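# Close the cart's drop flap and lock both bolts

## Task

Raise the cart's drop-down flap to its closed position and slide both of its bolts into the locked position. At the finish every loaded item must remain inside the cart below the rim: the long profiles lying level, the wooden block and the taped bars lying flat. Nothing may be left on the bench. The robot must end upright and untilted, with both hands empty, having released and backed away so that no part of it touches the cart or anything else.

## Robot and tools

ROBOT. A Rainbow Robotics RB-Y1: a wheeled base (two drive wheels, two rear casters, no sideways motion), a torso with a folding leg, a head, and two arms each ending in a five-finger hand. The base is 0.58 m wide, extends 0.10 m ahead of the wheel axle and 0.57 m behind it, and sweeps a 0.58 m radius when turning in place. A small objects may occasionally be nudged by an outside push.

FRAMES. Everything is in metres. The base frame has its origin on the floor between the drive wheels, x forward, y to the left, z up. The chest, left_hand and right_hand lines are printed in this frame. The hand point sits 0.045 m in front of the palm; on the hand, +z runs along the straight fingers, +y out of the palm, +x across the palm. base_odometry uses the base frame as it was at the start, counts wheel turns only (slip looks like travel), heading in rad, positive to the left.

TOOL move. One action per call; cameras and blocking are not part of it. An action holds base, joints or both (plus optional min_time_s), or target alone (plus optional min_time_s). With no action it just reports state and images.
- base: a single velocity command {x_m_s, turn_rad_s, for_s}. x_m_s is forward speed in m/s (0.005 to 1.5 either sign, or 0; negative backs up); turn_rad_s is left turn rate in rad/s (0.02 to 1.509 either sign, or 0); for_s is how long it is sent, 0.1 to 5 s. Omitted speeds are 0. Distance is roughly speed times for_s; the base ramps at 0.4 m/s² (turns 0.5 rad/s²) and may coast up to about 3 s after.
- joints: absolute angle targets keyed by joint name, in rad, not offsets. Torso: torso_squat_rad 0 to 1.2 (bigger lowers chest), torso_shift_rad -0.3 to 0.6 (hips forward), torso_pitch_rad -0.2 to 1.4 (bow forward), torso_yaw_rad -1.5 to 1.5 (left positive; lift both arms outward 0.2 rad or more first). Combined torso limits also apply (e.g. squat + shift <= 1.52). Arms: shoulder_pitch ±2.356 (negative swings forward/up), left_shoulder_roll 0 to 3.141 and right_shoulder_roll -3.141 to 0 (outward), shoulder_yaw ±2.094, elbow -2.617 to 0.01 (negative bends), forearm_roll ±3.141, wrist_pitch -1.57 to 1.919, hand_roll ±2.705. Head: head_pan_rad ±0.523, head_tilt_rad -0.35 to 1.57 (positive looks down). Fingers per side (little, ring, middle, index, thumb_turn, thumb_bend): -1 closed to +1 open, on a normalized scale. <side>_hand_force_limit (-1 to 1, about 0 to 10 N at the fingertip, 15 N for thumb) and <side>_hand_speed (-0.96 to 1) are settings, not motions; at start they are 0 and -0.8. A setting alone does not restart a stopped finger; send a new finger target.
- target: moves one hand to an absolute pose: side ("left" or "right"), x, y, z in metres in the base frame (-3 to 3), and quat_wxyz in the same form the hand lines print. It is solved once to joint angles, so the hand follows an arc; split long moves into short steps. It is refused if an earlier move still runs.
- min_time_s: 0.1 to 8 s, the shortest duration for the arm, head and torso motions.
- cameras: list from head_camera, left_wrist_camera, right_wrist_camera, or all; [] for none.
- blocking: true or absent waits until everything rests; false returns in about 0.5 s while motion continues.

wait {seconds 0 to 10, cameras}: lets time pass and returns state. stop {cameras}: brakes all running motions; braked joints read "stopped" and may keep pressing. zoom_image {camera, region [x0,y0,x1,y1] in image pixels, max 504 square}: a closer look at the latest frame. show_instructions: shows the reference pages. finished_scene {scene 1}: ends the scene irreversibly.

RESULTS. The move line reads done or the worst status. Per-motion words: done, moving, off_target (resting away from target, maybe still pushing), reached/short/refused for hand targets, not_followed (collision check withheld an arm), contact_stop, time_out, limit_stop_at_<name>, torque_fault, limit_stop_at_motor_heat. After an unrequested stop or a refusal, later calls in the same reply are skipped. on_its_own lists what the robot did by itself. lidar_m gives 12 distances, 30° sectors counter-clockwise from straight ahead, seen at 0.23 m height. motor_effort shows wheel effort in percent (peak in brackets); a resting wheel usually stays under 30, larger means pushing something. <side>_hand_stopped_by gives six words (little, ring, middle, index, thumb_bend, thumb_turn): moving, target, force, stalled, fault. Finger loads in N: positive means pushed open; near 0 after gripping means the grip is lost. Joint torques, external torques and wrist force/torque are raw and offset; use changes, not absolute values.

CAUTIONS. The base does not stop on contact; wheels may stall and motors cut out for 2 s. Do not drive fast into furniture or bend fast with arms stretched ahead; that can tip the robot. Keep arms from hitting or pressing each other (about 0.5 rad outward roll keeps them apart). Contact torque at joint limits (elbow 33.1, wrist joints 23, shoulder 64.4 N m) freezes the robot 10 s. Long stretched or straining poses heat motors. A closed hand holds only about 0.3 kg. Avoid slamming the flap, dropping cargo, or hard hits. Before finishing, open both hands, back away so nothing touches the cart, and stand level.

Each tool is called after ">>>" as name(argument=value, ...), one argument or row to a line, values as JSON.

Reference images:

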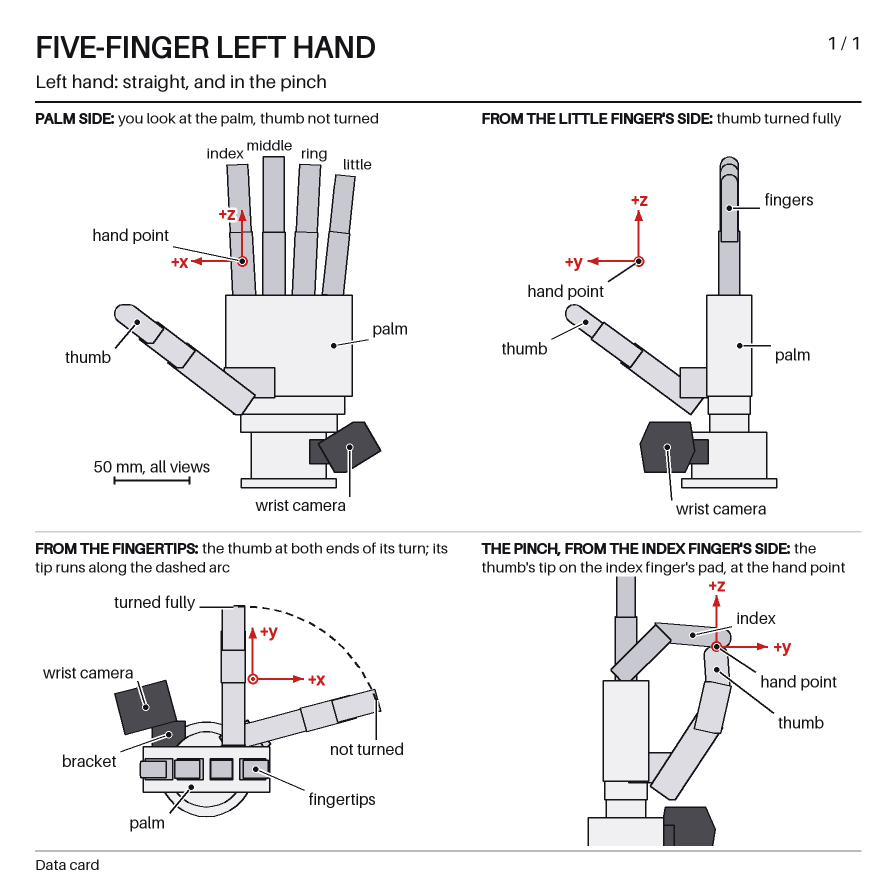

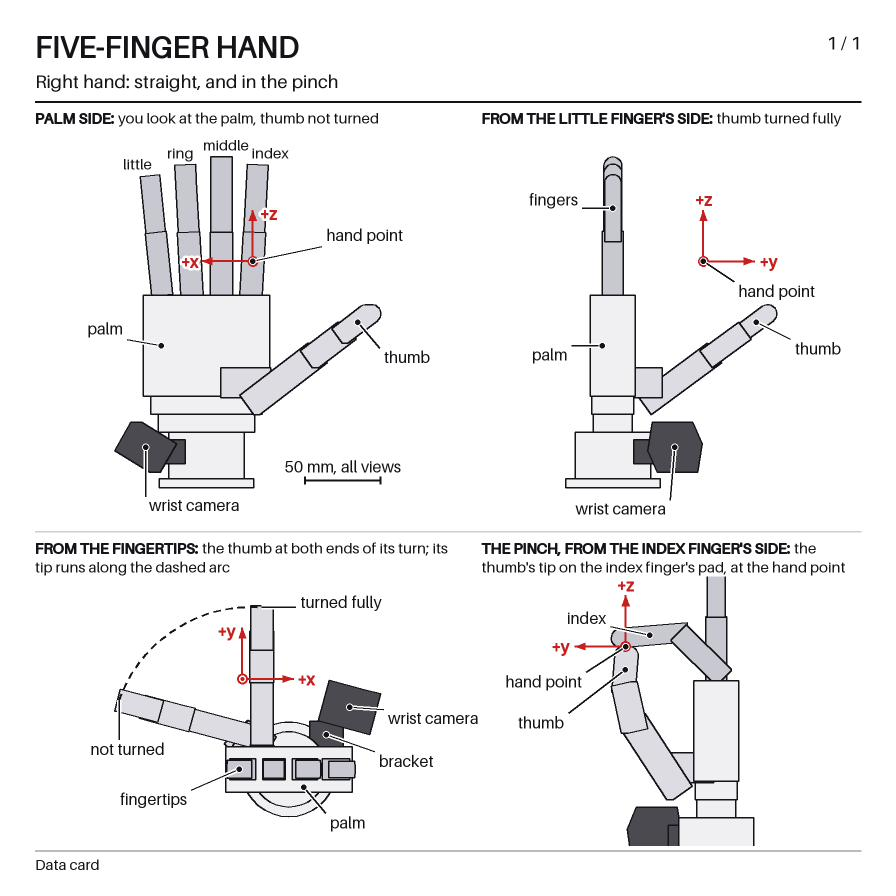

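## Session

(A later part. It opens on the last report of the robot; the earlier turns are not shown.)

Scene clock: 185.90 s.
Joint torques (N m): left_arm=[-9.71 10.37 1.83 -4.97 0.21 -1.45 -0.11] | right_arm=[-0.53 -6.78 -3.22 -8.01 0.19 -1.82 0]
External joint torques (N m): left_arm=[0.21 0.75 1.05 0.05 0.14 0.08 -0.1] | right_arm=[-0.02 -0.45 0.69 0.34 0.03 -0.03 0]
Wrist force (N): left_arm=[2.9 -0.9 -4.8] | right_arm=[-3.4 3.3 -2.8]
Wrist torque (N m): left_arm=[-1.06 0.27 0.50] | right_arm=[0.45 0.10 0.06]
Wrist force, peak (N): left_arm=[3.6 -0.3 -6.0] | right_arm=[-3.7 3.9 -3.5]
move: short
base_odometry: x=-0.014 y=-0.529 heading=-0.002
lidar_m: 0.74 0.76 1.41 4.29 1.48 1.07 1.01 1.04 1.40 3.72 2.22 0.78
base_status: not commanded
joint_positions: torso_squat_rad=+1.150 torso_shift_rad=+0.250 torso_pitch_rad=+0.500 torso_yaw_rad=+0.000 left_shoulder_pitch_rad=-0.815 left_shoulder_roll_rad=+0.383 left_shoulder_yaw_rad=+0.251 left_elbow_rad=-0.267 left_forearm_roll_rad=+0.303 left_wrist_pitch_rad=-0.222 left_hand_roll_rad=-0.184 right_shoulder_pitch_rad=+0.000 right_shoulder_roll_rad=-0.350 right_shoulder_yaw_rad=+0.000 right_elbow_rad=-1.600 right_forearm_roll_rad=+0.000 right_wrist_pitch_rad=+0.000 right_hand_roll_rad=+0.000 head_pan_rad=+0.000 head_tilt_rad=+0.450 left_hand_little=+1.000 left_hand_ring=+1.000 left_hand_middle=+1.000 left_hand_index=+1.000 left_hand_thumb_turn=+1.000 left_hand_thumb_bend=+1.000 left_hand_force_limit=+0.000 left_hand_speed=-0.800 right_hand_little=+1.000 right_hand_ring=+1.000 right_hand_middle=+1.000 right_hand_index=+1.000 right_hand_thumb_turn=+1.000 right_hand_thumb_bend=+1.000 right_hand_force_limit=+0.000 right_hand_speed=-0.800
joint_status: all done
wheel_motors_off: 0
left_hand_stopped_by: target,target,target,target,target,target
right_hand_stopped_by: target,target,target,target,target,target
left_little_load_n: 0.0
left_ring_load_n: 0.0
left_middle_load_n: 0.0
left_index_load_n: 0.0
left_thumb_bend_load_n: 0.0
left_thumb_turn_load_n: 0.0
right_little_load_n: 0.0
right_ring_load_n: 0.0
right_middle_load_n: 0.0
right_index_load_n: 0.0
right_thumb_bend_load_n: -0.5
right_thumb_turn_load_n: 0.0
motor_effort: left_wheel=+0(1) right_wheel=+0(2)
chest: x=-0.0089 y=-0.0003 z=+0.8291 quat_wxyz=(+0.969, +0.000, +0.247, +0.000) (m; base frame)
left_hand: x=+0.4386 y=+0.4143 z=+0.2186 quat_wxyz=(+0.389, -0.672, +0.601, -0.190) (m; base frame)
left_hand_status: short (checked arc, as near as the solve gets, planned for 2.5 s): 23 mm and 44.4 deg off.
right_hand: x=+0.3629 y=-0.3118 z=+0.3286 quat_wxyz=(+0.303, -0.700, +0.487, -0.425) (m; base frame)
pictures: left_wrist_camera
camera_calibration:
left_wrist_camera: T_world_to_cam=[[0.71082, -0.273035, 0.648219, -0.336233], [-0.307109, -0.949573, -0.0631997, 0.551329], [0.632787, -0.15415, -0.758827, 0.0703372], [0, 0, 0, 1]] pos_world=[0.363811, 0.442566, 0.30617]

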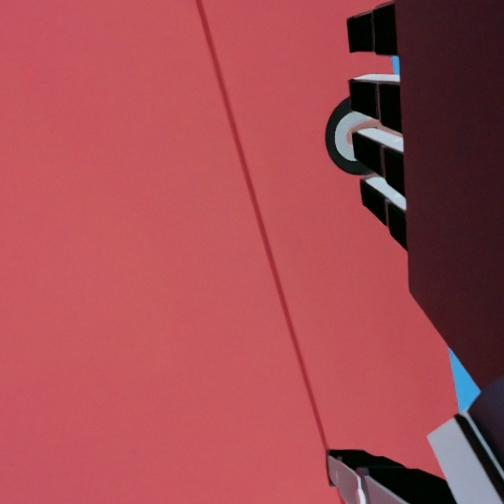

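>>> move(
  joints={"left_shoulder_pitch_rad": 0.0, "left_shoulder_roll_rad": 0.35, "left_shoulder_yaw_rad": 0, "left_elbow_rad": -1.6, "left_forearm_roll_rad": 0.0, "left_wrist_pitch_rad": 0, "left_hand_roll_rad": 0},
  min_time_s=2,
)

>>> move(
  base={"turn_rad_s": -0.8, "for_s": 1.9635},
)

>>> move(
  base={"x_m_s": 0.25, "for_s": 1.2},
)

>>> move(
  base={"turn_rad_s": 0.8, "for_s": 1.9635},
  joints={"head_pan_rad": -0.3, "head_tilt_rad": 0.3},
  cameras=["head_camera"],
)

Scene clock: 219.97 s.
Joint torques (N m): left_arm=[-0.32 4.58 3.85 -8.6 -0.08 -1.54 0.19] | right_arm=[0.47 -5.9 -2.97 -8.42 0.18 -1.94 -0.16]
External joint torques (N m): left_arm=[0.59 -0.72 0.41 -0.89 -0.16 0.1 0.19] | right_arm=[0.99 0.43 0.93 -0.07 0.02 -0.15 -0.16]
Wrist force (N): left_arm=[3.5 -0.2 -5.5] | right_arm=[-3.6 3.2 -2.6]
Wrist torque (N m): left_arm=[-0.94 0.15 0.62] | right_arm=[0.42 0.10 0.01]
Wrist force, peak (N): left_arm=[3.7 -0.2 -6.1] | right_arm=[-3.6 4.0 -3.4]
move: done
base_odometry: x=-0.014 y=-0.529 heading=-0.002
lidar_m: 0.74 0.76 1.40 4.29 1.48 1.06 1.01 1.04 1.41 3.72 2.21 0.78
base_status: not commanded
joint_positions: torso_squat_rad=+1.150 torso_shift_rad=+0.250 torso_pitch_rad=+0.500 torso_yaw_rad=+0.000 left_shoulder_pitch_rad=+0.000 left_shoulder_roll_rad=+0.350 left_shoulder_yaw_rad=+0.000 left_elbow_rad=-1.600 left_forearm_roll_rad=+0.000 left_wrist_pitch_rad=+0.000 left_hand_roll_rad=+0.000 right_shoulder_pitch_rad=+0.000 right_shoulder_roll_rad=-0.350 right_shoulder_yaw_rad=+0.000 right_elbow_rad=-1.600 right_forearm_roll_rad=+0.000 right_wrist_pitch_rad=+0.000 right_hand_roll_rad=+0.000 head_pan_rad=+0.000 head_tilt_rad=+0.450 left_hand_little=+1.000 left_hand_ring=+1.000 left_hand_middle=+1.000 left_hand_index=+1.000 left_hand_thumb_turn=+1.000 left_hand_thumb_bend=+1.000 left_hand_force_limit=+0.000 left_hand_speed=-0.800 right_hand_little=+1.000 right_hand_ring=+1.000 right_hand_middle=+1.000 right_hand_index=+1.000 right_hand_thumb_turn=+1.000 right_hand_thumb_bend=+1.000 right_hand_force_limit=+0.000 right_hand_speed=-0.800
joint_status: all done
wheel_motors_off: 0
left_hand_stopped_by: target,target,target,target,target,target
right_hand_stopped_by: target,target,target,target,target,target
left_little_load_n: 0.0
left_ring_load_n: 0.0
left_middle_load_n: 0.0
left_index_load_n: 0.0
left_thumb_bend_load_n: 0.0
left_thumb_turn_load_n: 0.0
right_little_load_n: 0.0
right_ring_load_n: 0.0
right_middle_load_n: 0.0
right_index_load_n: 0.0
right_thumb_bend_load_n: 0.0
right_thumb_turn_load_n: 0.0
motor_effort: left_wheel=+0(1) right_wheel=-1(2)
chest: x=-0.0089 y=-0.0003 z=+0.8291 quat_wxyz=(+0.969, +0.000, +0.247, +0.000) (m; base frame)
left_hand: x=+0.3629 y=+0.3116 z=+0.3289 quat_wxyz=(+0.425, -0.487, +0.701, -0.302) (m; base frame)
right_hand: x=+0.3629 y=-0.3118 z=+0.3286 quat_wxyz=(+0.303, -0.700, +0.487, -0.425) (m; base frame)
pictures: none

Scene clock: 223.83 s.
Joint torques (N m): left_arm=[-0.7 4.32 3.81 -8.35 -0.01 -1.59 0.18] | right_arm=[-0.22 -6.35 -2.95 -8.21 0.09 -2.14 -0.09]
External joint torques (N m): left_arm=[0.21 -0.97 0.36 -0.63 -0.09 0.05 0.19] | right_arm=[0.29 -0.01 0.96 0.14 -0.07 -0.35 -0.1]
Wrist force (N): left_arm=[3.8 -0.4 -5.7] | right_arm=[-3.5 3.6 -3.1]
Wrist torque (N m): left_arm=[-0.98 0.12 0.64] | right_arm=[0.48 0.13 0.04]
Wrist force, peak (N): left_arm=[3.8 -0.4 -5.7] | right_arm=[-3.8 4.0 -3.2]
move: done
base_odometry: x=-0.014 y=-0.529 heading=-1.574
lidar_m: 3.59 2.25 0.78 0.75 0.78 1.42 4.46 1.48 1.05 1.01 1.03 1.40
base_status: done (sent for 1.97 of 1.97 s)
joint_positions: torso_squat_rad=+1.150 torso_shift_rad=+0.250 torso_pitch_rad=+0.500 torso_yaw_rad=+0.000 left_shoulder_pitch_rad=+0.000 left_shoulder_roll_rad=+0.350 left_shoulder_yaw_rad=+0.000 left_elbow_rad=-1.600 left_forearm_roll_rad=+0.000 left_wrist_pitch_rad=+0.000 left_hand_roll_rad=+0.000 right_shoulder_pitch_rad=+0.000 right_shoulder_roll_rad=-0.350 right_shoulder_yaw_rad=+0.000 right_elbow_rad=-1.600 right_forearm_roll_rad=+0.000 right_wrist_pitch_rad=+0.000 right_hand_roll_rad=+0.000 head_pan_rad=+0.000 head_tilt_rad=+0.450 left_hand_little=+1.000 left_hand_ring=+1.000 left_hand_middle=+1.000 left_hand_index=+1.000 left_hand_thumb_turn=+1.000 left_hand_thumb_bend=+1.000 left_hand_force_limit=+0.000 left_hand_speed=-0.800 right_hand_little=+1.000 right_hand_ring=+1.000 right_hand_middle=+1.000 right_hand_index=+1.000 right_hand_thumb_turn=+1.000 right_hand_thumb_bend=+1.000 right_hand_force_limit=+0.000 right_hand_speed=-0.800
joint_status: not commanded
wheel_motors_off: 0
left_hand_stopped_by: target,target,target,target,target,target
right_hand_stopped_by: target,target,target,target,target,target
left_little_load_n: 0.5
left_ring_load_n: 0.0
left_middle_load_n: 0.0
left_index_load_n: 0.0
left_thumb_bend_load_n: 0.0
left_thumb_turn_load_n: 0.0
right_little_load_n: 0.0
right_ring_load_n: 0.0
right_middle_load_n: 0.0
right_index_load_n: 0.0
right_thumb_bend_load_n: 0.0
right_thumb_turn_load_n: -0.5
motor_effort: left_wheel=+5(26) right_wheel=-1(25)
chest: x=-0.0089 y=-0.0003 z=+0.8291 quat_wxyz=(+0.969, +0.000, +0.247, +0.000) (m; base frame)
left_hand: x=+0.3629 y=+0.3116 z=+0.3289 quat_wxyz=(+0.425, -0.487, +0.701, -0.302) (m; base frame)
right_hand: x=+0.3629 y=-0.3118 z=+0.3286 quat_wxyz=(+0.303, -0.700, +0.487, -0.425) (m; base frame)
pictures: none

Scene clock: 226.07 s.
Joint torques (N m): left_arm=[-0.07 4.46 3.98 -8.22 0.06 -1.67 0.24] | right_arm=[-0.18 -6.38 -2.98 -7.99 0.03 -1.74 -0.17]
External joint torques (N m): left_arm=[0.84 -0.84 0.54 -0.51 -0.02 -0.03 0.25] | right_arm=[0.33 -0.04 0.92 0.36 -0.13 0.05 -0.17]
Wrist force (N): left_arm=[3.2 -0.4 -5.5] | right_arm=[-3.7 3.8 -3.2]
Wrist torque (N m): left_arm=[-0.99 0.21 0.60] | right_arm=[0.54 0.15 0.04]
Wrist force, peak (N): left_arm=[3.6 -0.3 -6.1] | right_arm=[-3.6 4.2 -3.2]
move: done
base_odometry: x=-0.015 y=-0.829 heading=-1.574
lidar_m: 3.57 2.26 0.78 0.76 0.79 1.05 4.42 1.48 1.04 1.00 1.03 1.38
base_status: done (sent for 1.2 of 1.2 s)
joint_positions: torso_squat_rad=+1.150 torso_shift_rad=+0.250 torso_pitch_rad=+0.500 torso_yaw_rad=+0.000 left_shoulder_pitch_rad=+0.000 left_shoulder_roll_rad=+0.350 left_shoulder_yaw_rad=+0.000 left_elbow_rad=-1.600 left_forearm_roll_rad=+0.000 left_wrist_pitch_rad=+0.000 left_hand_roll_rad=+0.000 right_shoulder_pitch_rad=+0.000 right_shoulder_roll_rad=-0.350 right_shoulder_yaw_rad=+0.000 right_elbow_rad=-1.600 right_forearm_roll_rad=+0.000 right_wrist_pitch_rad=+0.000 right_hand_roll_rad=+0.000 head_pan_rad=+0.000 head_tilt_rad=+0.450 left_hand_little=+1.000 left_hand_ring=+1.000 left_hand_middle=+1.000 left_hand_index=+1.000 left_hand_thumb_turn=+1.000 left_hand_thumb_bend=+1.000 left_hand_force_limit=+0.000 left_hand_speed=-0.800 right_hand_little=+1.000 right_hand_ring=+1.000 right_hand_middle=+1.000 right_hand_index=+1.000 right_hand_thumb_turn=+1.000 right_hand_thumb_bend=+1.000 right_hand_force_limit=+0.000 right_hand_speed=-0.800
joint_status: not commanded
wheel_motors_off: 0
left_hand_stopped_by: target,target,target,target,target,target
right_hand_stopped_by: target,target,target,target,target,target
left_little_load_n: 0.0
left_ring_load_n: 0.0
left_middle_load_n: 0.0
left_index_load_n: 0.0
left_thumb_bend_load_n: 0.0
left_thumb_turn_load_n: 0.0
right_little_load_n: 0.0
right_ring_load_n: 0.0
right_middle_load_n: 0.0
right_index_load_n: 0.0
right_thumb_bend_load_n: 0.0
right_thumb_turn_load_n: 0.0
motor_effort: left_wheel=-3(33) right_wheel=-3(21)
chest: x=-0.0089 y=-0.0003 z=+0.8291 quat_wxyz=(+0.969, +0.000, +0.247, +0.000) (m; base frame)
left_hand: x=+0.3630 y=+0.3116 z=+0.3290 quat_wxyz=(+0.425, -0.487, +0.701, -0.302) (m; base frame)
right_hand: x=+0.3629 y=-0.3118 z=+0.3286 quat_wxyz=(+0.303, -0.700, +0.487, -0.425) (m; base frame)
pictures: none

Scene clock: 229.93 s.
Joint torques (N m): left_arm=[-0.42 4.22 3.74 -8.26 -0.09 -1.61 0.28] | right_arm=[-0.94 -6.28 -2.58 -8.33 -0.03 -1.88 -0.33]
External joint torques (N m): left_arm=[0.5 -1.07 0.3 -0.54 -0.17 0.03 0.28] | right_arm=[-0.43 0.06 1.33 0.01 -0.19 -0.1 -0.33]
Wrist force (N): left_arm=[3.4 -0.4 -5.7] | right_arm=[-3.7 3.6 -2.9]
Wrist torque (N m): left_arm=[-0.96 0.17 0.60] | right_arm=[0.46 0.13 0.04]
Wrist force, peak (N): left_arm=[3.4 -0.3 -6.0] | right_arm=[-3.6 4.3 -3.2]
move: done
base_odometry: x=-0.016 y=-0.829 heading=-0.002
lidar_m: 0.75 0.78 1.04 4.25 1.47 1.06 1.00 1.04 1.40 3.69 2.23 0.79
base_status: done (sent for 1.97 of 1.97 s)
joint_positions: torso_squat_rad=+1.150 torso_shift_rad=+0.250 torso_pitch_rad=+0.500 torso_yaw_rad=+0.000 left_shoulder_pitch_rad=+0.000 left_shoulder_roll_rad=+0.350 left_shoulder_yaw_rad=+0.000 left_elbow_rad=-1.600 left_forearm_roll_rad=+0.000 left_wrist_pitch_rad=+0.000 left_hand_roll_rad=+0.000 right_shoulder_pitch_rad=+0.000 right_shoulder_roll_rad=-0.350 right_shoulder_yaw_rad=+0.000 right_elbow_rad=-1.600 right_forearm_roll_rad=+0.000 right_wrist_pitch_rad=+0.000 right_hand_roll_rad=+0.000 head_pan_rad=-0.300 head_tilt_rad=+0.300 left_hand_little=+1.000 left_hand_ring=+1.000 left_hand_middle=+1.000 left_hand_index=+1.000 left_hand_thumb_turn=+1.000 left_hand_thumb_bend=+1.000 left_hand_force_limit=+0.000 left_hand_speed=-0.800 right_hand_little=+1.000 right_hand_ring=+1.000 right_hand_middle=+1.000 right_hand_index=+1.000 right_hand_thumb_turn=+1.000 right_hand_thumb_bend=+1.000 right_hand_force_limit=+0.000 right_hand_speed=-0.800
joint_status: all done
wheel_motors_off: 0
left_hand_stopped_by: target,target,target,target,target,target
right_hand_stopped_by: target,target,target,target,target,target
left_little_load_n: 0.0
left_ring_load_n: 0.0
left_middle_load_n: 0.0
left_index_load_n: 0.0
left_thumb_bend_load_n: 0.0
left_thumb_turn_load_n: 0.0
right_little_load_n: 0.0
right_ring_load_n: 0.0
right_middle_load_n: 0.0
right_index_load_n: 0.0
right_thumb_bend_load_n: 0.0
right_thumb_turn_load_n: -0.5
motor_effort: left_wheel=+0(26) right_wheel=+4(24)
chest: x=-0.0089 y=-0.0003 z=+0.8291 quat_wxyz=(+0.969, +0.000, +0.247, +0.000) (m; base frame)
left_hand: x=+0.3630 y=+0.3116 z=+0.3290 quat_wxyz=(+0.425, -0.487, +0.701, -0.302) (m; base frame)
right_hand: x=+0.3629 y=-0.3118 z=+0.3286 quat_wxyz=(+0.303, -0.700, +0.487, -0.425) (m; base frame)
pictures: head_camera
camera_calibration:
head_camera: T_world_to_cam=[[-0.270934, -0.955625, 0.115654, -0.0903058], [-0.697252, 0.111993, -0.708023, 0.844129], [0.663652, -0.272468, -0.696654, 0.567619], [0, 0, 0, 1]] pos_world=[0.187402, -0.0261772, 1.00354]

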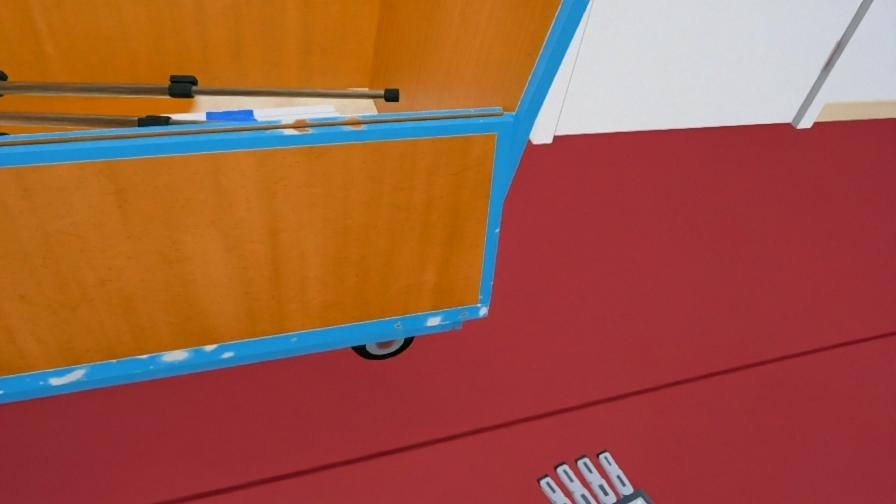

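>>> move(
  base={"turn_rad_s": -0.8, "for_s": 1.9635},
  joints={"head_pan_rad": 0, "head_tilt_rad": 1.2},
  cameras=["head_camera"],
)

>>> move(
  base={"x_m_s": 0.35, "for_s": 2.486},
)

>>> move(
  base={"turn_rad_s": 0.8, "for_s": 1.9635},
  joints={"head_pan_rad": 0, "head_tilt_rad": 0.2},
  cameras=["head_camera"],
)

Scene clock: 286.90 s.
Joint torques (N m): left_arm=[-0.37 4.03 3.77 -8.22 0.02 -1.62 0.16] | right_arm=[-0.47 -6.21 -2.84 -8.2 0.25 -2.13 -0.34]
External joint torques (N m): left_arm=[0.54 -1.26 0.33 -0.51 -0.06 0.01 0.17] | right_arm=[0.04 0.13 1.07 0.15 0.09 -0.35 -0.34]
Wrist force (N): left_arm=[3.4 -0.4 -5.7] | right_arm=[-3.5 3.5 -3.0]
Wrist torque (N m): left_arm=[-0.98 0.18 0.62] | right_arm=[0.47 0.08 0.03]
Wrist force, peak (N): left_arm=[3.7 -0.5 -5.9] | right_arm=[-3.9 3.7 -3.2]
move: done
base_odometry: x=-0.016 y=-0.829 heading=-1.574
lidar_m: 3.58 2.25 0.79 0.77 0.79 1.05 4.39 1.46 1.04 0.99 1.03 1.38
base_status: done (sent for 1.97 of 1.97 s)
joint_positions: torso_squat_rad=+1.150 torso_shift_rad=+0.250 torso_pitch_rad=+0.500 torso_yaw_rad=+0.000 left_shoulder_pitch_rad=+0.000 left_shoulder_roll_rad=+0.350 left_shoulder_yaw_rad=+0.000 left_elbow_rad=-1.600 left_forearm_roll_rad=+0.000 left_wrist_pitch_rad=+0.000 left_hand_roll_rad=+0.000 right_shoulder_pitch_rad=+0.000 right_shoulder_roll_rad=-0.350 right_shoulder_yaw_rad=+0.000 right_elbow_rad=-1.600 right_forearm_roll_rad=+0.000 right_wrist_pitch_rad=+0.000 right_hand_roll_rad=+0.000 head_pan_rad=+0.000 head_tilt_rad=+1.200 left_hand_little=+1.000 left_hand_ring=+1.000 left_hand_middle=+1.000 left_hand_index=+1.000 left_hand_thumb_turn=+1.000 left_hand_thumb_bend=+1.000 left_hand_force_limit=+0.000 left_hand_speed=-0.800 right_hand_little=+1.000 right_hand_ring=+1.000 right_hand_middle=+1.000 right_hand_index=+1.000 right_hand_thumb_turn=+1.000 right_hand_thumb_bend=+1.000 right_hand_force_limit=+0.000 right_hand_speed=-0.800
joint_status: all done
wheel_motors_off: 0
left_hand_stopped_by: target,target,target,target,target,target
right_hand_stopped_by: target,target,target,target,target,target
left_little_load_n: 0.0
left_ring_load_n: -0.5
left_middle_load_n: 0.0
left_index_load_n: 0.0
left_thumb_bend_load_n: 0.0
left_thumb_turn_load_n: -0.5
right_little_load_n: 0.0
right_ring_load_n: 0.0
right_middle_load_n: 0.0
right_index_load_n: 0.0
right_thumb_bend_load_n: 0.0
right_thumb_turn_load_n: 0.0
motor_effort: left_wheel=+5(25) right_wheel=+1(24)
chest: x=-0.0089 y=-0.0003 z=+0.8291 quat_wxyz=(+0.969, +0.000, +0.247, +0.000) (m; base frame)
left_hand: x=+0.3630 y=+0.3116 z=+0.3290 quat_wxyz=(+0.425, -0.487, +0.701, -0.302) (m; base frame)
right_hand: x=+0.3629 y=-0.3118 z=+0.3286 quat_wxyz=(+0.303, -0.700, +0.487, -0.425) (m; base frame)
pictures: head_camera
camera_calibration:
head_camera: T_world_to_cam=[[-0.0271856, -0.999602, -0.0075107, 0.00611449], [-0.991648, 0.0260201, 0.126324, 0.0459985], [-0.126078, 0.0108822, -0.991961, 0.945329], [0, 0, 0, 1]] pos_world=[0.164966, -0.00537204, 0.931964]

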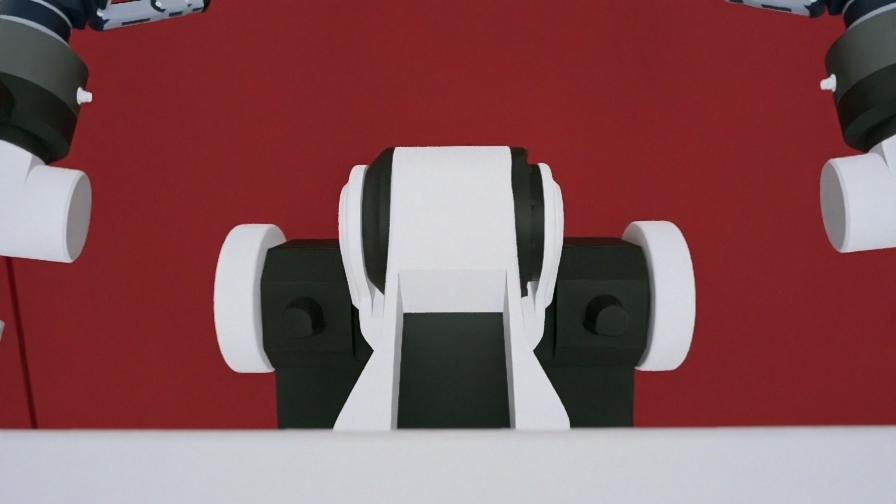

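Scene clock: 290.73 s.
Joint torques (N m): left_arm=[-0.13 4.42 3.98 -8.19 -0.07 -1.64 0.24] | right_arm=[-0.2 -6.19 -3.11 -8.05 0.02 -1.96 0.03]
External joint torques (N m): left_arm=[0.79 -0.87 0.53 -0.48 -0.14 0 0.24] | right_arm=[0.32 0.15 0.79 0.29 -0.14 -0.18 0.03]
Wrist force (N): left_arm=[3.5 -0.5 -5.8] | right_arm=[-3.3 3.6 -3.4]
Wrist torque (N m): left_arm=[-0.97 0.15 0.61] | right_arm=[0.53 0.10 0.05]
Wrist force, peak (N): left_arm=[3.3 -0.7 -6.3] | right_arm=[-3.9 4.2 -3.5]
move: done
base_odometry: x=-0.019 y=-1.704 heading=-1.575
lidar_m: 3.49 2.30 1.63 1.54 0.95 1.10 4.27 1.43 1.02 0.97 1.01 1.37
base_status: done (sent for 2.5 of 2.5 s)
joint_positions: torso_squat_rad=+1.150 torso_shift_rad=+0.250 torso_pitch_rad=+0.500 torso_yaw_rad=+0.000 left_shoulder_pitch_rad=+0.000 left_shoulder_roll_rad=+0.350 left_shoulder_yaw_rad=+0.000 left_elbow_rad=-1.600 left_forearm_roll_rad=+0.000 left_wrist_pitch_rad=+0.000 left_hand_roll_rad=+0.000 right_shoulder_pitch_rad=+0.000 right_shoulder_roll_rad=-0.350 right_shoulder_yaw_rad=+0.000 right_elbow_rad=-1.600 right_forearm_roll_rad=+0.000 right_wrist_pitch_rad=+0.000 right_hand_roll_rad=+0.000 head_pan_rad=+0.000 head_tilt_rad=+1.200 left_hand_little=+1.000 left_hand_ring=+1.000 left_hand_middle=+1.000 left_hand_index=+1.000 left_hand_thumb_turn=+1.000 left_hand_thumb_bend=+1.000 left_hand_force_limit=+0.000 left_hand_speed=-0.800 right_hand_little=+1.000 right_hand_ring=+1.000 right_hand_middle=+1.000 right_hand_index=+1.000 right_hand_thumb_turn=+1.000 right_hand_thumb_bend=+1.000 right_hand_force_limit=+0.000 right_hand_speed=-0.800
joint_status: not commanded
wheel_motors_off: 0
left_hand_stopped_by: target,target,target,target,target,target
right_hand_stopped_by: target,target,target,target,target,target
left_little_load_n: 0.0
left_ring_load_n: -0.5
left_middle_load_n: 0.0
left_index_load_n: 0.0
left_thumb_bend_load_n: 0.0
left_thumb_turn_load_n: 0.0
right_little_load_n: 0.0
right_ring_load_n: 0.0
right_middle_load_n: 0.0
right_index_load_n: 0.0
right_thumb_bend_load_n: 0.0
right_thumb_turn_load_n: 0.0
motor_effort: left_wheel=-2(32) right_wheel=+0(22)
chest: x=-0.0089 y=-0.0003 z=+0.8291 quat_wxyz=(+0.969, +0.000, +0.247, +0.000) (m; base frame)
left_hand: x=+0.3630 y=+0.3116 z=+0.3290 quat_wxyz=(+0.425, -0.487, +0.701, -0.302) (m; base frame)
right_hand: x=+0.3629 y=-0.3118 z=+0.3286 quat_wxyz=(+0.303, -0.700, +0.487, -0.425) (m; base frame)
pictures: none

Scene clock: 294.60 s.
Joint torques (N m): left_arm=[0 4.49 3.83 -8.15 -0.04 -1.56 0.17] | right_arm=[-0.4 -6.39 -3.22 -8.31 0.09 -2.01 -0.07]
External joint torques (N m): left_arm=[0.92 -0.81 0.39 -0.43 -0.12 0.08 0.17] | right_arm=[0.11 -0.05 0.68 0.04 -0.06 -0.22 -0.07]
Wrist force (N): left_arm=[3.5 -0.3 -5.6] | right_arm=[-3.4 4.0 -3.0]
Wrist torque (N m): left_arm=[-0.95 0.17 0.59] | right_arm=[0.53 0.11 0.05]
Wrist force, peak (N): left_arm=[3.6 -0.3 -5.9] | right_arm=[-3.3 4.3 -3.3]
move: done
base_odometry: x=-0.019 y=-1.704 heading=-0.002
lidar_m: 1.53 0.93 1.09 3.95 1.43 1.03 0.98 1.01 1.36 3.62 2.29 1.63
base_status: done (sent for 1.97 of 1.97 s)
joint_positions: torso_squat_rad=+1.150 torso_shift_rad=+0.250 torso_pitch_rad=+0.500 torso_yaw_rad=+0.000 left_shoulder_pitch_rad=+0.000 left_shoulder_roll_rad=+0.350 left_shoulder_yaw_rad=+0.000 left_elbow_rad=-1.600 left_forearm_roll_rad=+0.000 left_wrist_pitch_rad=+0.000 left_hand_roll_rad=+0.000 right_shoulder_pitch_rad=+0.000 right_shoulder_roll_rad=-0.350 right_shoulder_yaw_rad=+0.000 right_elbow_rad=-1.600 right_forearm_roll_rad=+0.000 right_wrist_pitch_rad=+0.000 right_hand_roll_rad=+0.000 head_pan_rad=+0.000 head_tilt_rad=+0.200 left_hand_little=+1.000 left_hand_ring=+1.000 left_hand_middle=+1.000 left_hand_index=+1.000 left_hand_thumb_turn=+1.000 left_hand_thumb_bend=+1.000 left_hand_force_limit=+0.000 left_hand_speed=-0.800 right_hand_little=+1.000 right_hand_ring=+1.000 right_hand_middle=+1.000 right_hand_index=+1.000 right_hand_thumb_turn=+1.000 right_hand_thumb_bend=+1.000 right_hand_force_limit=+0.000 right_hand_speed=-0.800
joint_status: all done
wheel_motors_off: 0
left_hand_stopped_by: target,target,target,target,target,target
right_hand_stopped_by: target,target,target,target,target,target
left_little_load_n: 0.0
left_ring_load_n: 0.0
left_middle_load_n: 0.0
left_index_load_n: 0.0
left_thumb_bend_load_n: 0.0
left_thumb_turn_load_n: 0.0
right_little_load_n: 0.0
right_ring_load_n: 0.0
right_middle_load_n: 0.0
right_index_load_n: 0.0
right_thumb_bend_load_n: 0.0
right_thumb_turn_load_n: 0.0
motor_effort: left_wheel=+0(26) right_wheel=+4(25)
chest: x=-0.0089 y=-0.0003 z=+0.8291 quat_wxyz=(+0.969, +0.000, +0.247, +0.000) (m; base frame)
left_hand: x=+0.3630 y=+0.3116 z=+0.3290 quat_wxyz=(+0.425, -0.487, +0.701, -0.302) (m; base frame)
right_hand: x=+0.3629 y=-0.3118 z=+0.3286 quat_wxyz=(+0.303, -0.700, +0.487, -0.425) (m; base frame)
pictures: head_camera
camera_calibration:
head_camera: T_world_to_cam=[[-0.00913899, -0.999592, -0.0270758, 0.0237069], [-0.642149, 0.0266227, -0.766117, 0.895925], [0.766525, 0.0103852, -0.64213, 0.502563], [0, 0, 0, 1]] pos_world=[0.190307, -0.00537387, 1.00974]

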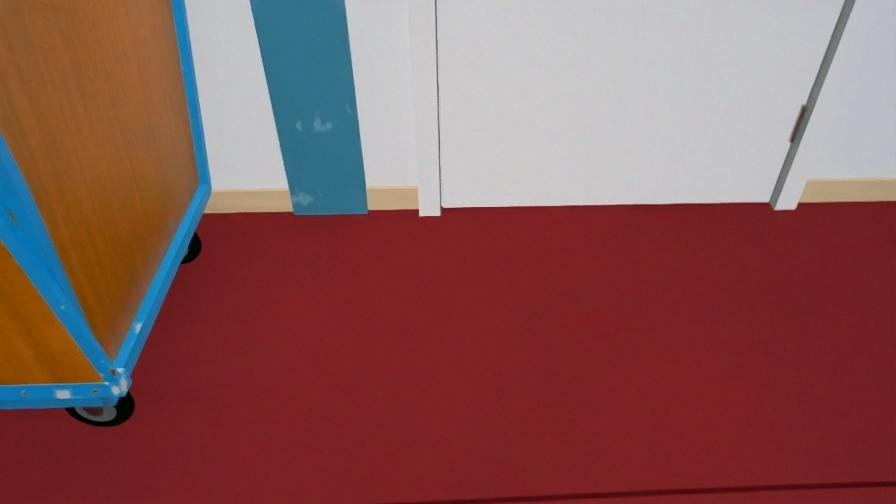

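>>> move(
  joints={"head_pan_rad": 0.45, "head_tilt_rad": 0.25},
  cameras=["head_camera"],
)

>>> zoom_image(
  camera="head_camera",
  region=[300, 150, 500, 350],
)

Scene clock: 298.87 s.
Joint torques (N m): left_arm=[-0.14 4.29 3.93 -8.28 -0.04 -1.6 0.26] | right_arm=[-0.21 -6.19 -2.91 -8.37 -0.01 -2.07 0.12]
External joint torques (N m): left_arm=[0.77 -1 0.48 -0.56 -0.12 0.04 0.27] | right_arm=[0.31 0.14 1 -0.02 -0.17 -0.29 0.11]
Wrist force (N): left_arm=[3.5 -0.5 -5.7] | right_arm=[-3.2 3.5 -2.8]
Wrist torque (N m): left_arm=[-0.98 0.16 0.63] | right_arm=[0.47 0.05 0.09]
Wrist force, peak (N): left_arm=[3.7 -0.4 -5.9] | right_arm=[-3.6 3.9 -3.3]
move: done
base_odometry: x=-0.019 y=-1.704 heading=-0.002
lidar_m: 1.53 0.93 1.10 3.96 1.43 1.03 0.98 1.00 1.36 3.62 2.28 1.62
base_status: not commanded
joint_positions: torso_squat_rad=+1.150 torso_shift_rad=+0.250 torso_pitch_rad=+0.500 torso_yaw_rad=+0.000 left_shoulder_pitch_rad=+0.000 left_shoulder_roll_rad=+0.350 left_shoulder_yaw_rad=+0.000 left_elbow_rad=-1.600 left_forearm_roll_rad=+0.000 left_wrist_pitch_rad=+0.000 left_hand_roll_rad=+0.000 right_shoulder_pitch_rad=+0.000 right_shoulder_roll_rad=-0.350 right_shoulder_yaw_rad=+0.000 right_elbow_rad=-1.600 right_forearm_roll_rad=+0.000 right_wrist_pitch_rad=+0.000 right_hand_roll_rad=+0.000 head_pan_rad=+0.450 head_tilt_rad=+0.250 left_hand_little=+1.000 left_hand_ring=+1.000 left_hand_middle=+1.000 left_hand_index=+1.000 left_hand_thumb_turn=+1.000 left_hand_thumb_bend=+1.000 left_hand_force_limit=+0.000 left_hand_speed=-0.800 right_hand_little=+1.000 right_hand_ring=+1.000 right_hand_middle=+1.000 right_hand_index=+1.000 right_hand_thumb_turn=+1.000 right_hand_thumb_bend=+1.000 right_hand_force_limit=+0.000 right_hand_speed=-0.800
joint_status: all done
wheel_motors_off: 0
left_hand_stopped_by: target,target,target,target,target,target
right_hand_stopped_by: target,target,target,target,target,target
left_little_load_n: 0.0
left_ring_load_n: 0.0
left_middle_load_n: 0.0
left_index_load_n: 0.0
left_thumb_bend_load_n: 0.0
left_thumb_turn_load_n: 0.0
right_little_load_n: 0.0
right_ring_load_n: 0.0
right_middle_load_n: 0.0
right_index_load_n: 0.0
right_thumb_bend_load_n: 0.0
right_thumb_turn_load_n: 0.0
motor_effort: left_wheel=+0(1) right_wheel=+4(6)
chest: x=-0.0089 y=-0.0003 z=+0.8291 quat_wxyz=(+0.969, +0.000, +0.247, +0.000) (m; base frame)
left_hand: x=+0.3630 y=+0.3116 z=+0.3290 quat_wxyz=(+0.425, -0.487, +0.701, -0.302) (m; base frame)
right_hand: x=+0.3629 y=-0.3118 z=+0.3286 quat_wxyz=(+0.303, -0.700, +0.487, -0.425) (m; base frame)
pictures: head_camera
camera_calibration:
head_camera: T_world_to_cam=[[0.370791, -0.898542, -0.23481, 0.189821], [-0.668152, -0.0824866, -0.739438, 0.872166], [0.645048, 0.431066, -0.630948, 0.504645], [0, 0, 0, 1]] pos_world=[0.186836, 0.024969, 1.00789]

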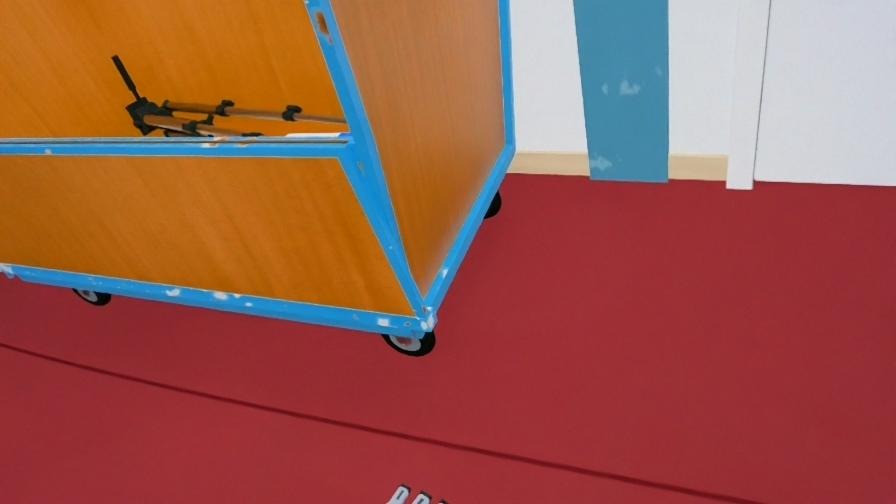

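Scaled by 2.520 from the camera's 896x504 image, which has a finer 1280x720 frame.

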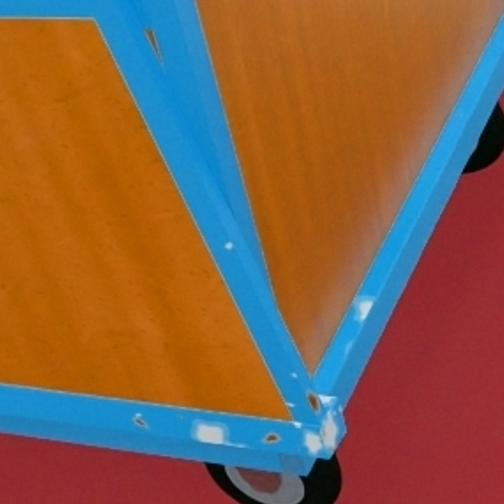

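>>> move(
  base={"x_m_s": 0.3, "for_s": 1.467},
)

>>> move(
  base={"turn_rad_s": 0.8, "for_s": 1.9635},
  joints={"head_pan_rad": -0.2, "head_tilt_rad": 0.3},
  cameras=["head_camera", "right_wrist_camera"],
)

Scene clock: 304.63 s.
Joint torques (N m): left_arm=[-0.21 4.28 3.88 -8.32 -0.05 -1.56 0.23] | right_arm=[-0.27 -6.32 -2.24 -8.36 0 -2.01 -0.07]
External joint torques (N m): left_arm=[0.7 -1.02 0.44 -0.61 -0.13 0.08 0.23] | right_arm=[0.25 0.02 1.67 -0.02 -0.15 -0.22 -0.07]
Wrist force (N): left_arm=[3.3 -0.3 -5.7] | right_arm=[-3.1 3.6 -2.9]
Wrist torque (N m): left_arm=[-0.93 0.20 0.59] | right_arm=[0.49 0.02 0.06]
Wrist force, peak (N): left_arm=[3.6 -0.3 -6.1] | right_arm=[-3.8 3.9 -3.5]
move: done
base_odometry: x=+0.421 y=-1.704 heading=-0.002
lidar_m: 1.10 0.81 0.62 1.25 2.06 1.49 1.42 1.46 1.98 4.79 1.65 1.17
base_status: done (sent for 1.47 of 1.47 s)
joint_positions: torso_squat_rad=+1.150 torso_shift_rad=+0.250 torso_pitch_rad=+0.500 torso_yaw_rad=+0.000 left_shoulder_pitch_rad=+0.000 left_shoulder_roll_rad=+0.350 left_shoulder_yaw_rad=+0.000 left_elbow_rad=-1.600 left_forearm_roll_rad=+0.000 left_wrist_pitch_rad=+0.000 left_hand_roll_rad=+0.000 right_shoulder_pitch_rad=+0.000 right_shoulder_roll_rad=-0.350 right_shoulder_yaw_rad=+0.000 right_elbow_rad=-1.600 right_forearm_roll_rad=+0.000 right_wrist_pitch_rad=+0.000 right_hand_roll_rad=+0.000 head_pan_rad=+0.450 head_tilt_rad=+0.250 left_hand_little=+1.000 left_hand_ring=+1.000 left_hand_middle=+1.000 left_hand_index=+1.000 left_hand_thumb_turn=+1.000 left_hand_thumb_bend=+1.000 left_hand_force_limit=+0.000 left_hand_speed=-0.800 right_hand_little=+1.000 right_hand_ring=+1.000 right_hand_middle=+1.000 right_hand_index=+1.000 right_hand_thumb_turn=+1.000 right_hand_thumb_bend=+1.000 right_hand_force_limit=+0.000 right_hand_speed=-0.800
joint_status: not commanded
wheel_motors_off: 0
left_hand_stopped_by: target,target,target,target,target,target
right_hand_stopped_by: target,target,target,target,target,target
left_little_load_n: 0.0
left_ring_load_n: 0.0
left_middle_load_n: 0.0
left_index_load_n: -0.5
left_thumb_bend_load_n: 0.0
left_thumb_turn_load_n: 0.0
right_little_load_n: 0.0
right_ring_load_n: 0.0
right_middle_load_n: 0.0
right_index_load_n: 0.0
right_thumb_bend_load_n: 0.0
right_thumb_turn_load_n: -0.5
motor_effort: left_wheel=-3(23) right_wheel=-3(31)
chest: x=-0.0089 y=-0.0003 z=+0.8291 quat_wxyz=(+0.969, +0.000, +0.247, +0.000) (m; base frame)
left_hand: x=+0.3630 y=+0.3116 z=+0.3290 quat_wxyz=(+0.425, -0.487, +0.701, -0.302) (m; base frame)
right_hand: x=+0.3629 y=-0.3118 z=+0.3286 quat_wxyz=(+0.303, -0.700, +0.487, -0.425) (m; base frame)
pictures: none

Scene clock: 308.50 s.
Joint torques (N m): left_arm=[-0.04 4.37 3.95 -8.16 -0.06 -1.55 0.24] | right_arm=[-0.24 -5.74 -2.83 -8.18 0.17 -1.89 0.07]
External joint torques (N m): left_arm=[0.88 -0.92 0.51 -0.44 -0.14 0.09 0.24] | right_arm=[0.27 0.6 1.08 0.17 0.01 -0.11 0.07]
Wrist force (N): left_arm=[3.4 -0.5 -5.4] | right_arm=[-4.1 3.7 -3.0]
Wrist torque (N m): left_arm=[-0.99 0.20 0.61] | right_arm=[0.51 0.22 0.02]
Wrist force, peak (N): left_arm=[3.4 -0.4 -6.0] | right_arm=[-3.8 3.7 -3.5]
move: done
base_odometry: x=+0.421 y=-1.704 heading=+1.571
lidar_m: 1.32 2.04 1.47 1.42 1.47 2.01 4.67 1.65 1.17 1.10 0.79 0.61
base_status: done (sent for 1.97 of 1.97 s)
joint_positions: torso_squat_rad=+1.150 torso_shift_rad=+0.250 torso_pitch_rad=+0.500 torso_yaw_rad=+0.000 left_shoulder_pitch_rad=+0.000 left_shoulder_roll_rad=+0.350 left_shoulder_yaw_rad=+0.000 left_elbow_rad=-1.600 left_forearm_roll_rad=+0.000 left_wrist_pitch_rad=+0.000 left_hand_roll_rad=+0.000 right_shoulder_pitch_rad=+0.000 right_shoulder_roll_rad=-0.350 right_shoulder_yaw_rad=+0.000 right_elbow_rad=-1.600 right_forearm_roll_rad=+0.000 right_wrist_pitch_rad=+0.000 right_hand_roll_rad=+0.000 head_pan_rad=-0.200 head_tilt_rad=+0.300 left_hand_little=+1.000 left_hand_ring=+1.000 left_hand_middle=+1.000 left_hand_index=+1.000 left_hand_thumb_turn=+1.000 left_hand_thumb_bend=+1.000 left_hand_force_limit=+0.000 left_hand_speed=-0.800 right_hand_little=+1.000 right_hand_ring=+1.000 right_hand_middle=+1.000 right_hand_index=+1.000 right_hand_thumb_turn=+1.000 right_hand_thumb_bend=+1.000 right_hand_force_limit=+0.000 right_hand_speed=-0.800
joint_status: all done
wheel_motors_off: 0
left_hand_stopped_by: target,target,target,target,target,target
right_hand_stopped_by: target,target,target,target,target,target
left_little_load_n: 0.0
left_ring_load_n: 0.0
left_middle_load_n: 0.0
left_index_load_n: 0.0
left_thumb_bend_load_n: 0.0
left_thumb_turn_load_n: -0.5
right_little_load_n: 0.0
right_ring_load_n: -0.5
right_middle_load_n: 0.0
right_index_load_n: -0.5
right_thumb_bend_load_n: 0.0
right_thumb_turn_load_n: 0.0
motor_effort: left_wheel=+0(28) right_wheel=+3(27)
chest: x=-0.0089 y=-0.0003 z=+0.8291 quat_wxyz=(+0.969, +0.000, +0.247, +0.000) (m; base frame)
left_hand: x=+0.3630 y=+0.3116 z=+0.3290 quat_wxyz=(+0.425, -0.487, +0.701, -0.302) (m; base frame)
right_hand: x=+0.3629 y=-0.3118 z=+0.3286 quat_wxyz=(+0.303, -0.700, +0.487, -0.425) (m; base frame)
pictures: head_camera, right_wrist_camera
camera_calibration:
head_camera: T_world_to_cam=[[-0.18596, -0.980117, 0.0692087, -0.0532537], [-0.705747, 0.0842313, -0.703439, 0.840477], [0.683623, -0.179655, -0.707378, 0.576205], [0, 0, 0, 1]] pos_world=[0.189354, -0.0194711, 1.0025]
right_wrist_camera: T_world_to_cam=[[-0.406693, -0.543364, -0.734409, 0.221291], [-0.660188, 0.730465, -0.174854, 0.519924], [0.631469, 0.413736, -0.655797, 0.23114], [0, 0, 0, 1]] pos_world=[0.287288, -0.355175, 0.40501]

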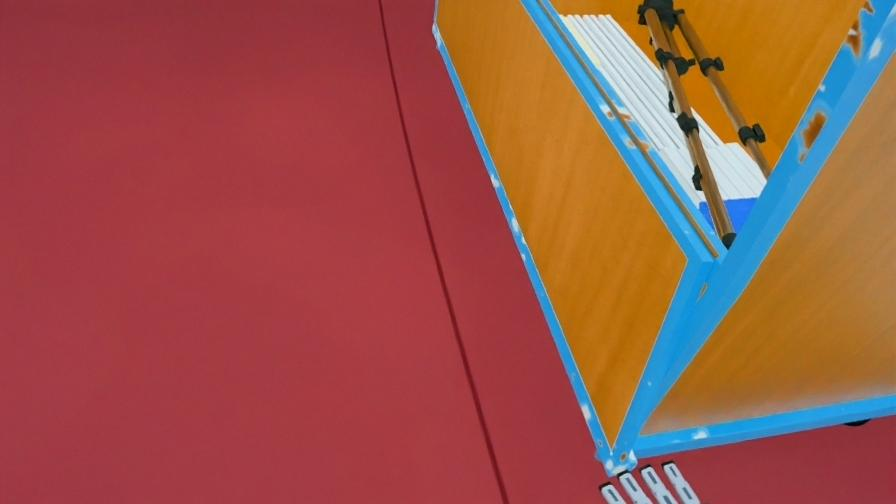

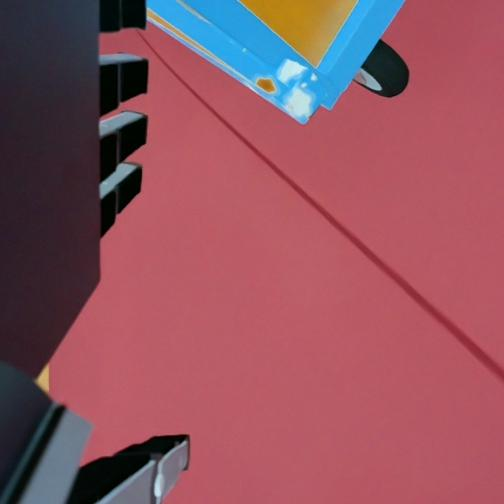

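>>> zoom_image(
  camera="right_wrist_camera",
  region=[150, 0, 420, 160],
)

>>> zoom_image(
  camera="head_camera",
  region=[560, 220, 820, 480],
)

Scaled by 1.867 from the camera's 504x504 image, which has a finer 720x720 frame.

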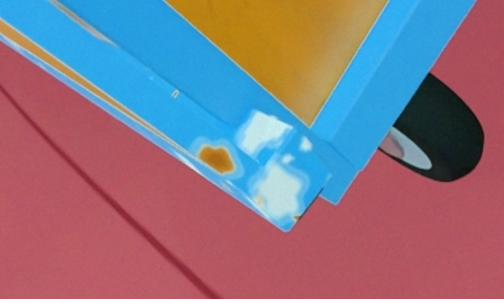

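Scaled by 1.938 from the camera's 896x504 image, which has a finer 1280x720 frame.

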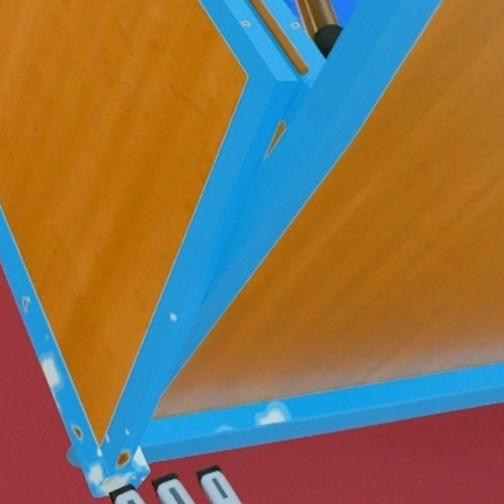

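>>> move(
  target={"side": "right", "x": 0.40, "y": -0.38, "z": 0.29, "quat_wxyz": [0.488, -0.1875, 0.846, 0.108]},
  min_time_s=2.5,
  cameras=["head_camera", "right_wrist_camera"],
)

>>> zoom_image(
  camera="right_wrist_camera",
  region=[100, 0, 450, 300],
)

Scene clock: 335.50 s.
Joint torques (N m): left_arm=[-0.3 4.37 3.71 -8.04 -0.02 -1.58 0.32] | right_arm=[-8.41 -13.16 -0.31 3.38 -0.66 -1.43 -0.04]
External joint torques (N m): left_arm=[0.62 -0.92 0.26 -0.32 -0.1 0.06 0.32] | right_arm=[-1.3 2.53 1.83 -0.26 0 -0.19 -0.02]
Wrist force (N): left_arm=[3.6 -0.2 -5.9] | right_arm=[2.3 -0.5 -1.1]
Wrist torque (N m): left_arm=[-0.93 0.12 0.62] | right_arm=[0.12 -0.40 0.19]
Wrist force, peak (N): left_arm=[3.8 -0.7 -5.8] | right_arm=[-3.5 4.1 -3.6]
move: short
base_odometry: x=+0.421 y=-1.704 heading=+1.571
lidar_m: 1.33 2.04 1.47 1.41 1.47 2.00 4.68 1.63 1.18 1.09 0.80 0.61
base_status: not commanded
joint_positions: torso_squat_rad=+1.150 torso_shift_rad=+0.250 torso_pitch_rad=+0.500 torso_yaw_rad=+0.000 left_shoulder_pitch_rad=+0.000 left_shoulder_roll_rad=+0.350 left_shoulder_yaw_rad=+0.000 left_elbow_rad=-1.600 left_forearm_roll_rad=+0.000 left_wrist_pitch_rad=+0.000 left_hand_roll_rad=+0.000 right_shoulder_pitch_rad=-0.712 right_shoulder_roll_rad=-0.733 right_shoulder_yaw_rad=+1.243 right_elbow_rad=-0.267 right_forearm_roll_rad=-0.774 right_wrist_pitch_rad=-0.675 right_hand_roll_rad=-2.093 head_pan_rad=-0.200 head_tilt_rad=+0.300 left_hand_little=+1.000 left_hand_ring=+1.000 left_hand_middle=+1.000 left_hand_index=+1.000 left_hand_thumb_turn=+1.000 left_hand_thumb_bend=+1.000 left_hand_force_limit=+0.000 left_hand_speed=-0.800 right_hand_little=+1.000 right_hand_ring=+1.000 right_hand_middle=+1.000 right_hand_index=+1.000 right_hand_thumb_turn=+1.000 right_hand_thumb_bend=+1.000 right_hand_force_limit=+0.000 right_hand_speed=-0.800
joint_status: all done
wheel_motors_off: 0
left_hand_stopped_by: target,target,target,target,target,target
right_hand_stopped_by: target,target,target,target,target,target
left_little_load_n: 0.0
left_ring_load_n: 0.0
left_middle_load_n: 0.0
left_index_load_n: 0.0
left_thumb_bend_load_n: 0.0
left_thumb_turn_load_n: 0.0
right_little_load_n: 0.0
right_ring_load_n: 0.0
right_middle_load_n: 0.0
right_index_load_n: 0.0
right_thumb_bend_load_n: -0.5
right_thumb_turn_load_n: 0.0
motor_effort: left_wheel=+0(0) right_wheel=+5(5)
chest: x=-0.0089 y=-0.0003 z=+0.8291 quat_wxyz=(+0.969, +0.000, +0.247, +0.000) (m; base frame)
left_hand: x=+0.3630 y=+0.3116 z=+0.3290 quat_wxyz=(+0.425, -0.487, +0.701, -0.302) (m; base frame)
right_hand: x=+0.3998 y=-0.3799 z=+0.2907 quat_wxyz=(+0.410, -0.158, +0.898, -0.005) (m; base frame)
right_hand_status: short (checked arc, as near as the solve gets, planned for 2.5 s): 1 mm and 17.2 deg off. The place is met; only the turn is off.
pictures: head_camera, right_wrist_camera
camera_calibration:
head_camera: T_world_to_cam=[[-0.18596, -0.980117, 0.0692087, -0.0532537], [-0.705747, 0.0842313, -0.703439, 0.840477], [0.683623, -0.179655, -0.707378, 0.576205], [0, 0, 0, 1]] pos_world=[0.189354, -0.0194711, 1.0025]
right_wrist_camera: T_world_to_cam=[[-0.434503, 0.856705, -0.277963, 0.581673], [0.0995951, 0.352426, 0.930525, -0.181297], [0.895147, 0.376632, -0.238454, -0.0297658], [0, 0, 0, 1]] pos_world=[0.297439, -0.423218, 0.323287]

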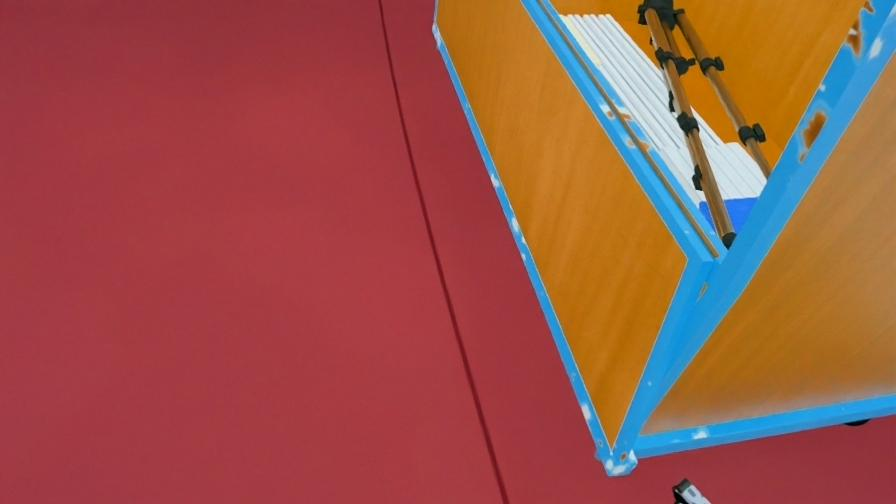

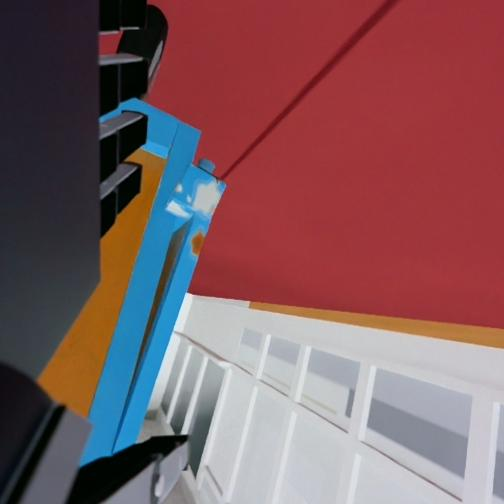

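Scaled by 1.440 from the camera's 504x504 image, which has a finer 720x720 frame.

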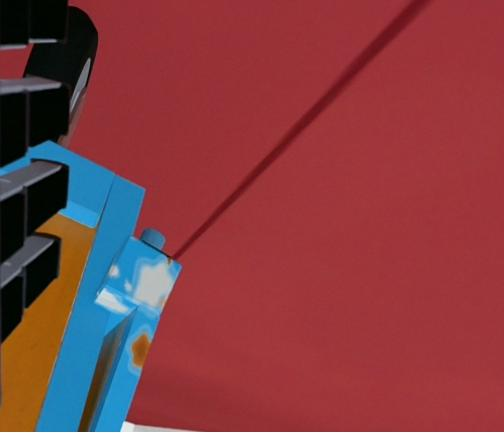

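>>> zoom_image(
  camera="right_wrist_camera",
  region=[120, 120, 260, 260],
)

Scaled by 3.600 from the camera's 504x504 image, which has a finer 720x720 frame.

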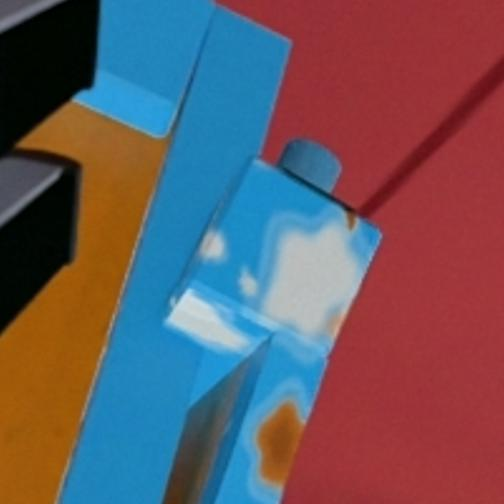

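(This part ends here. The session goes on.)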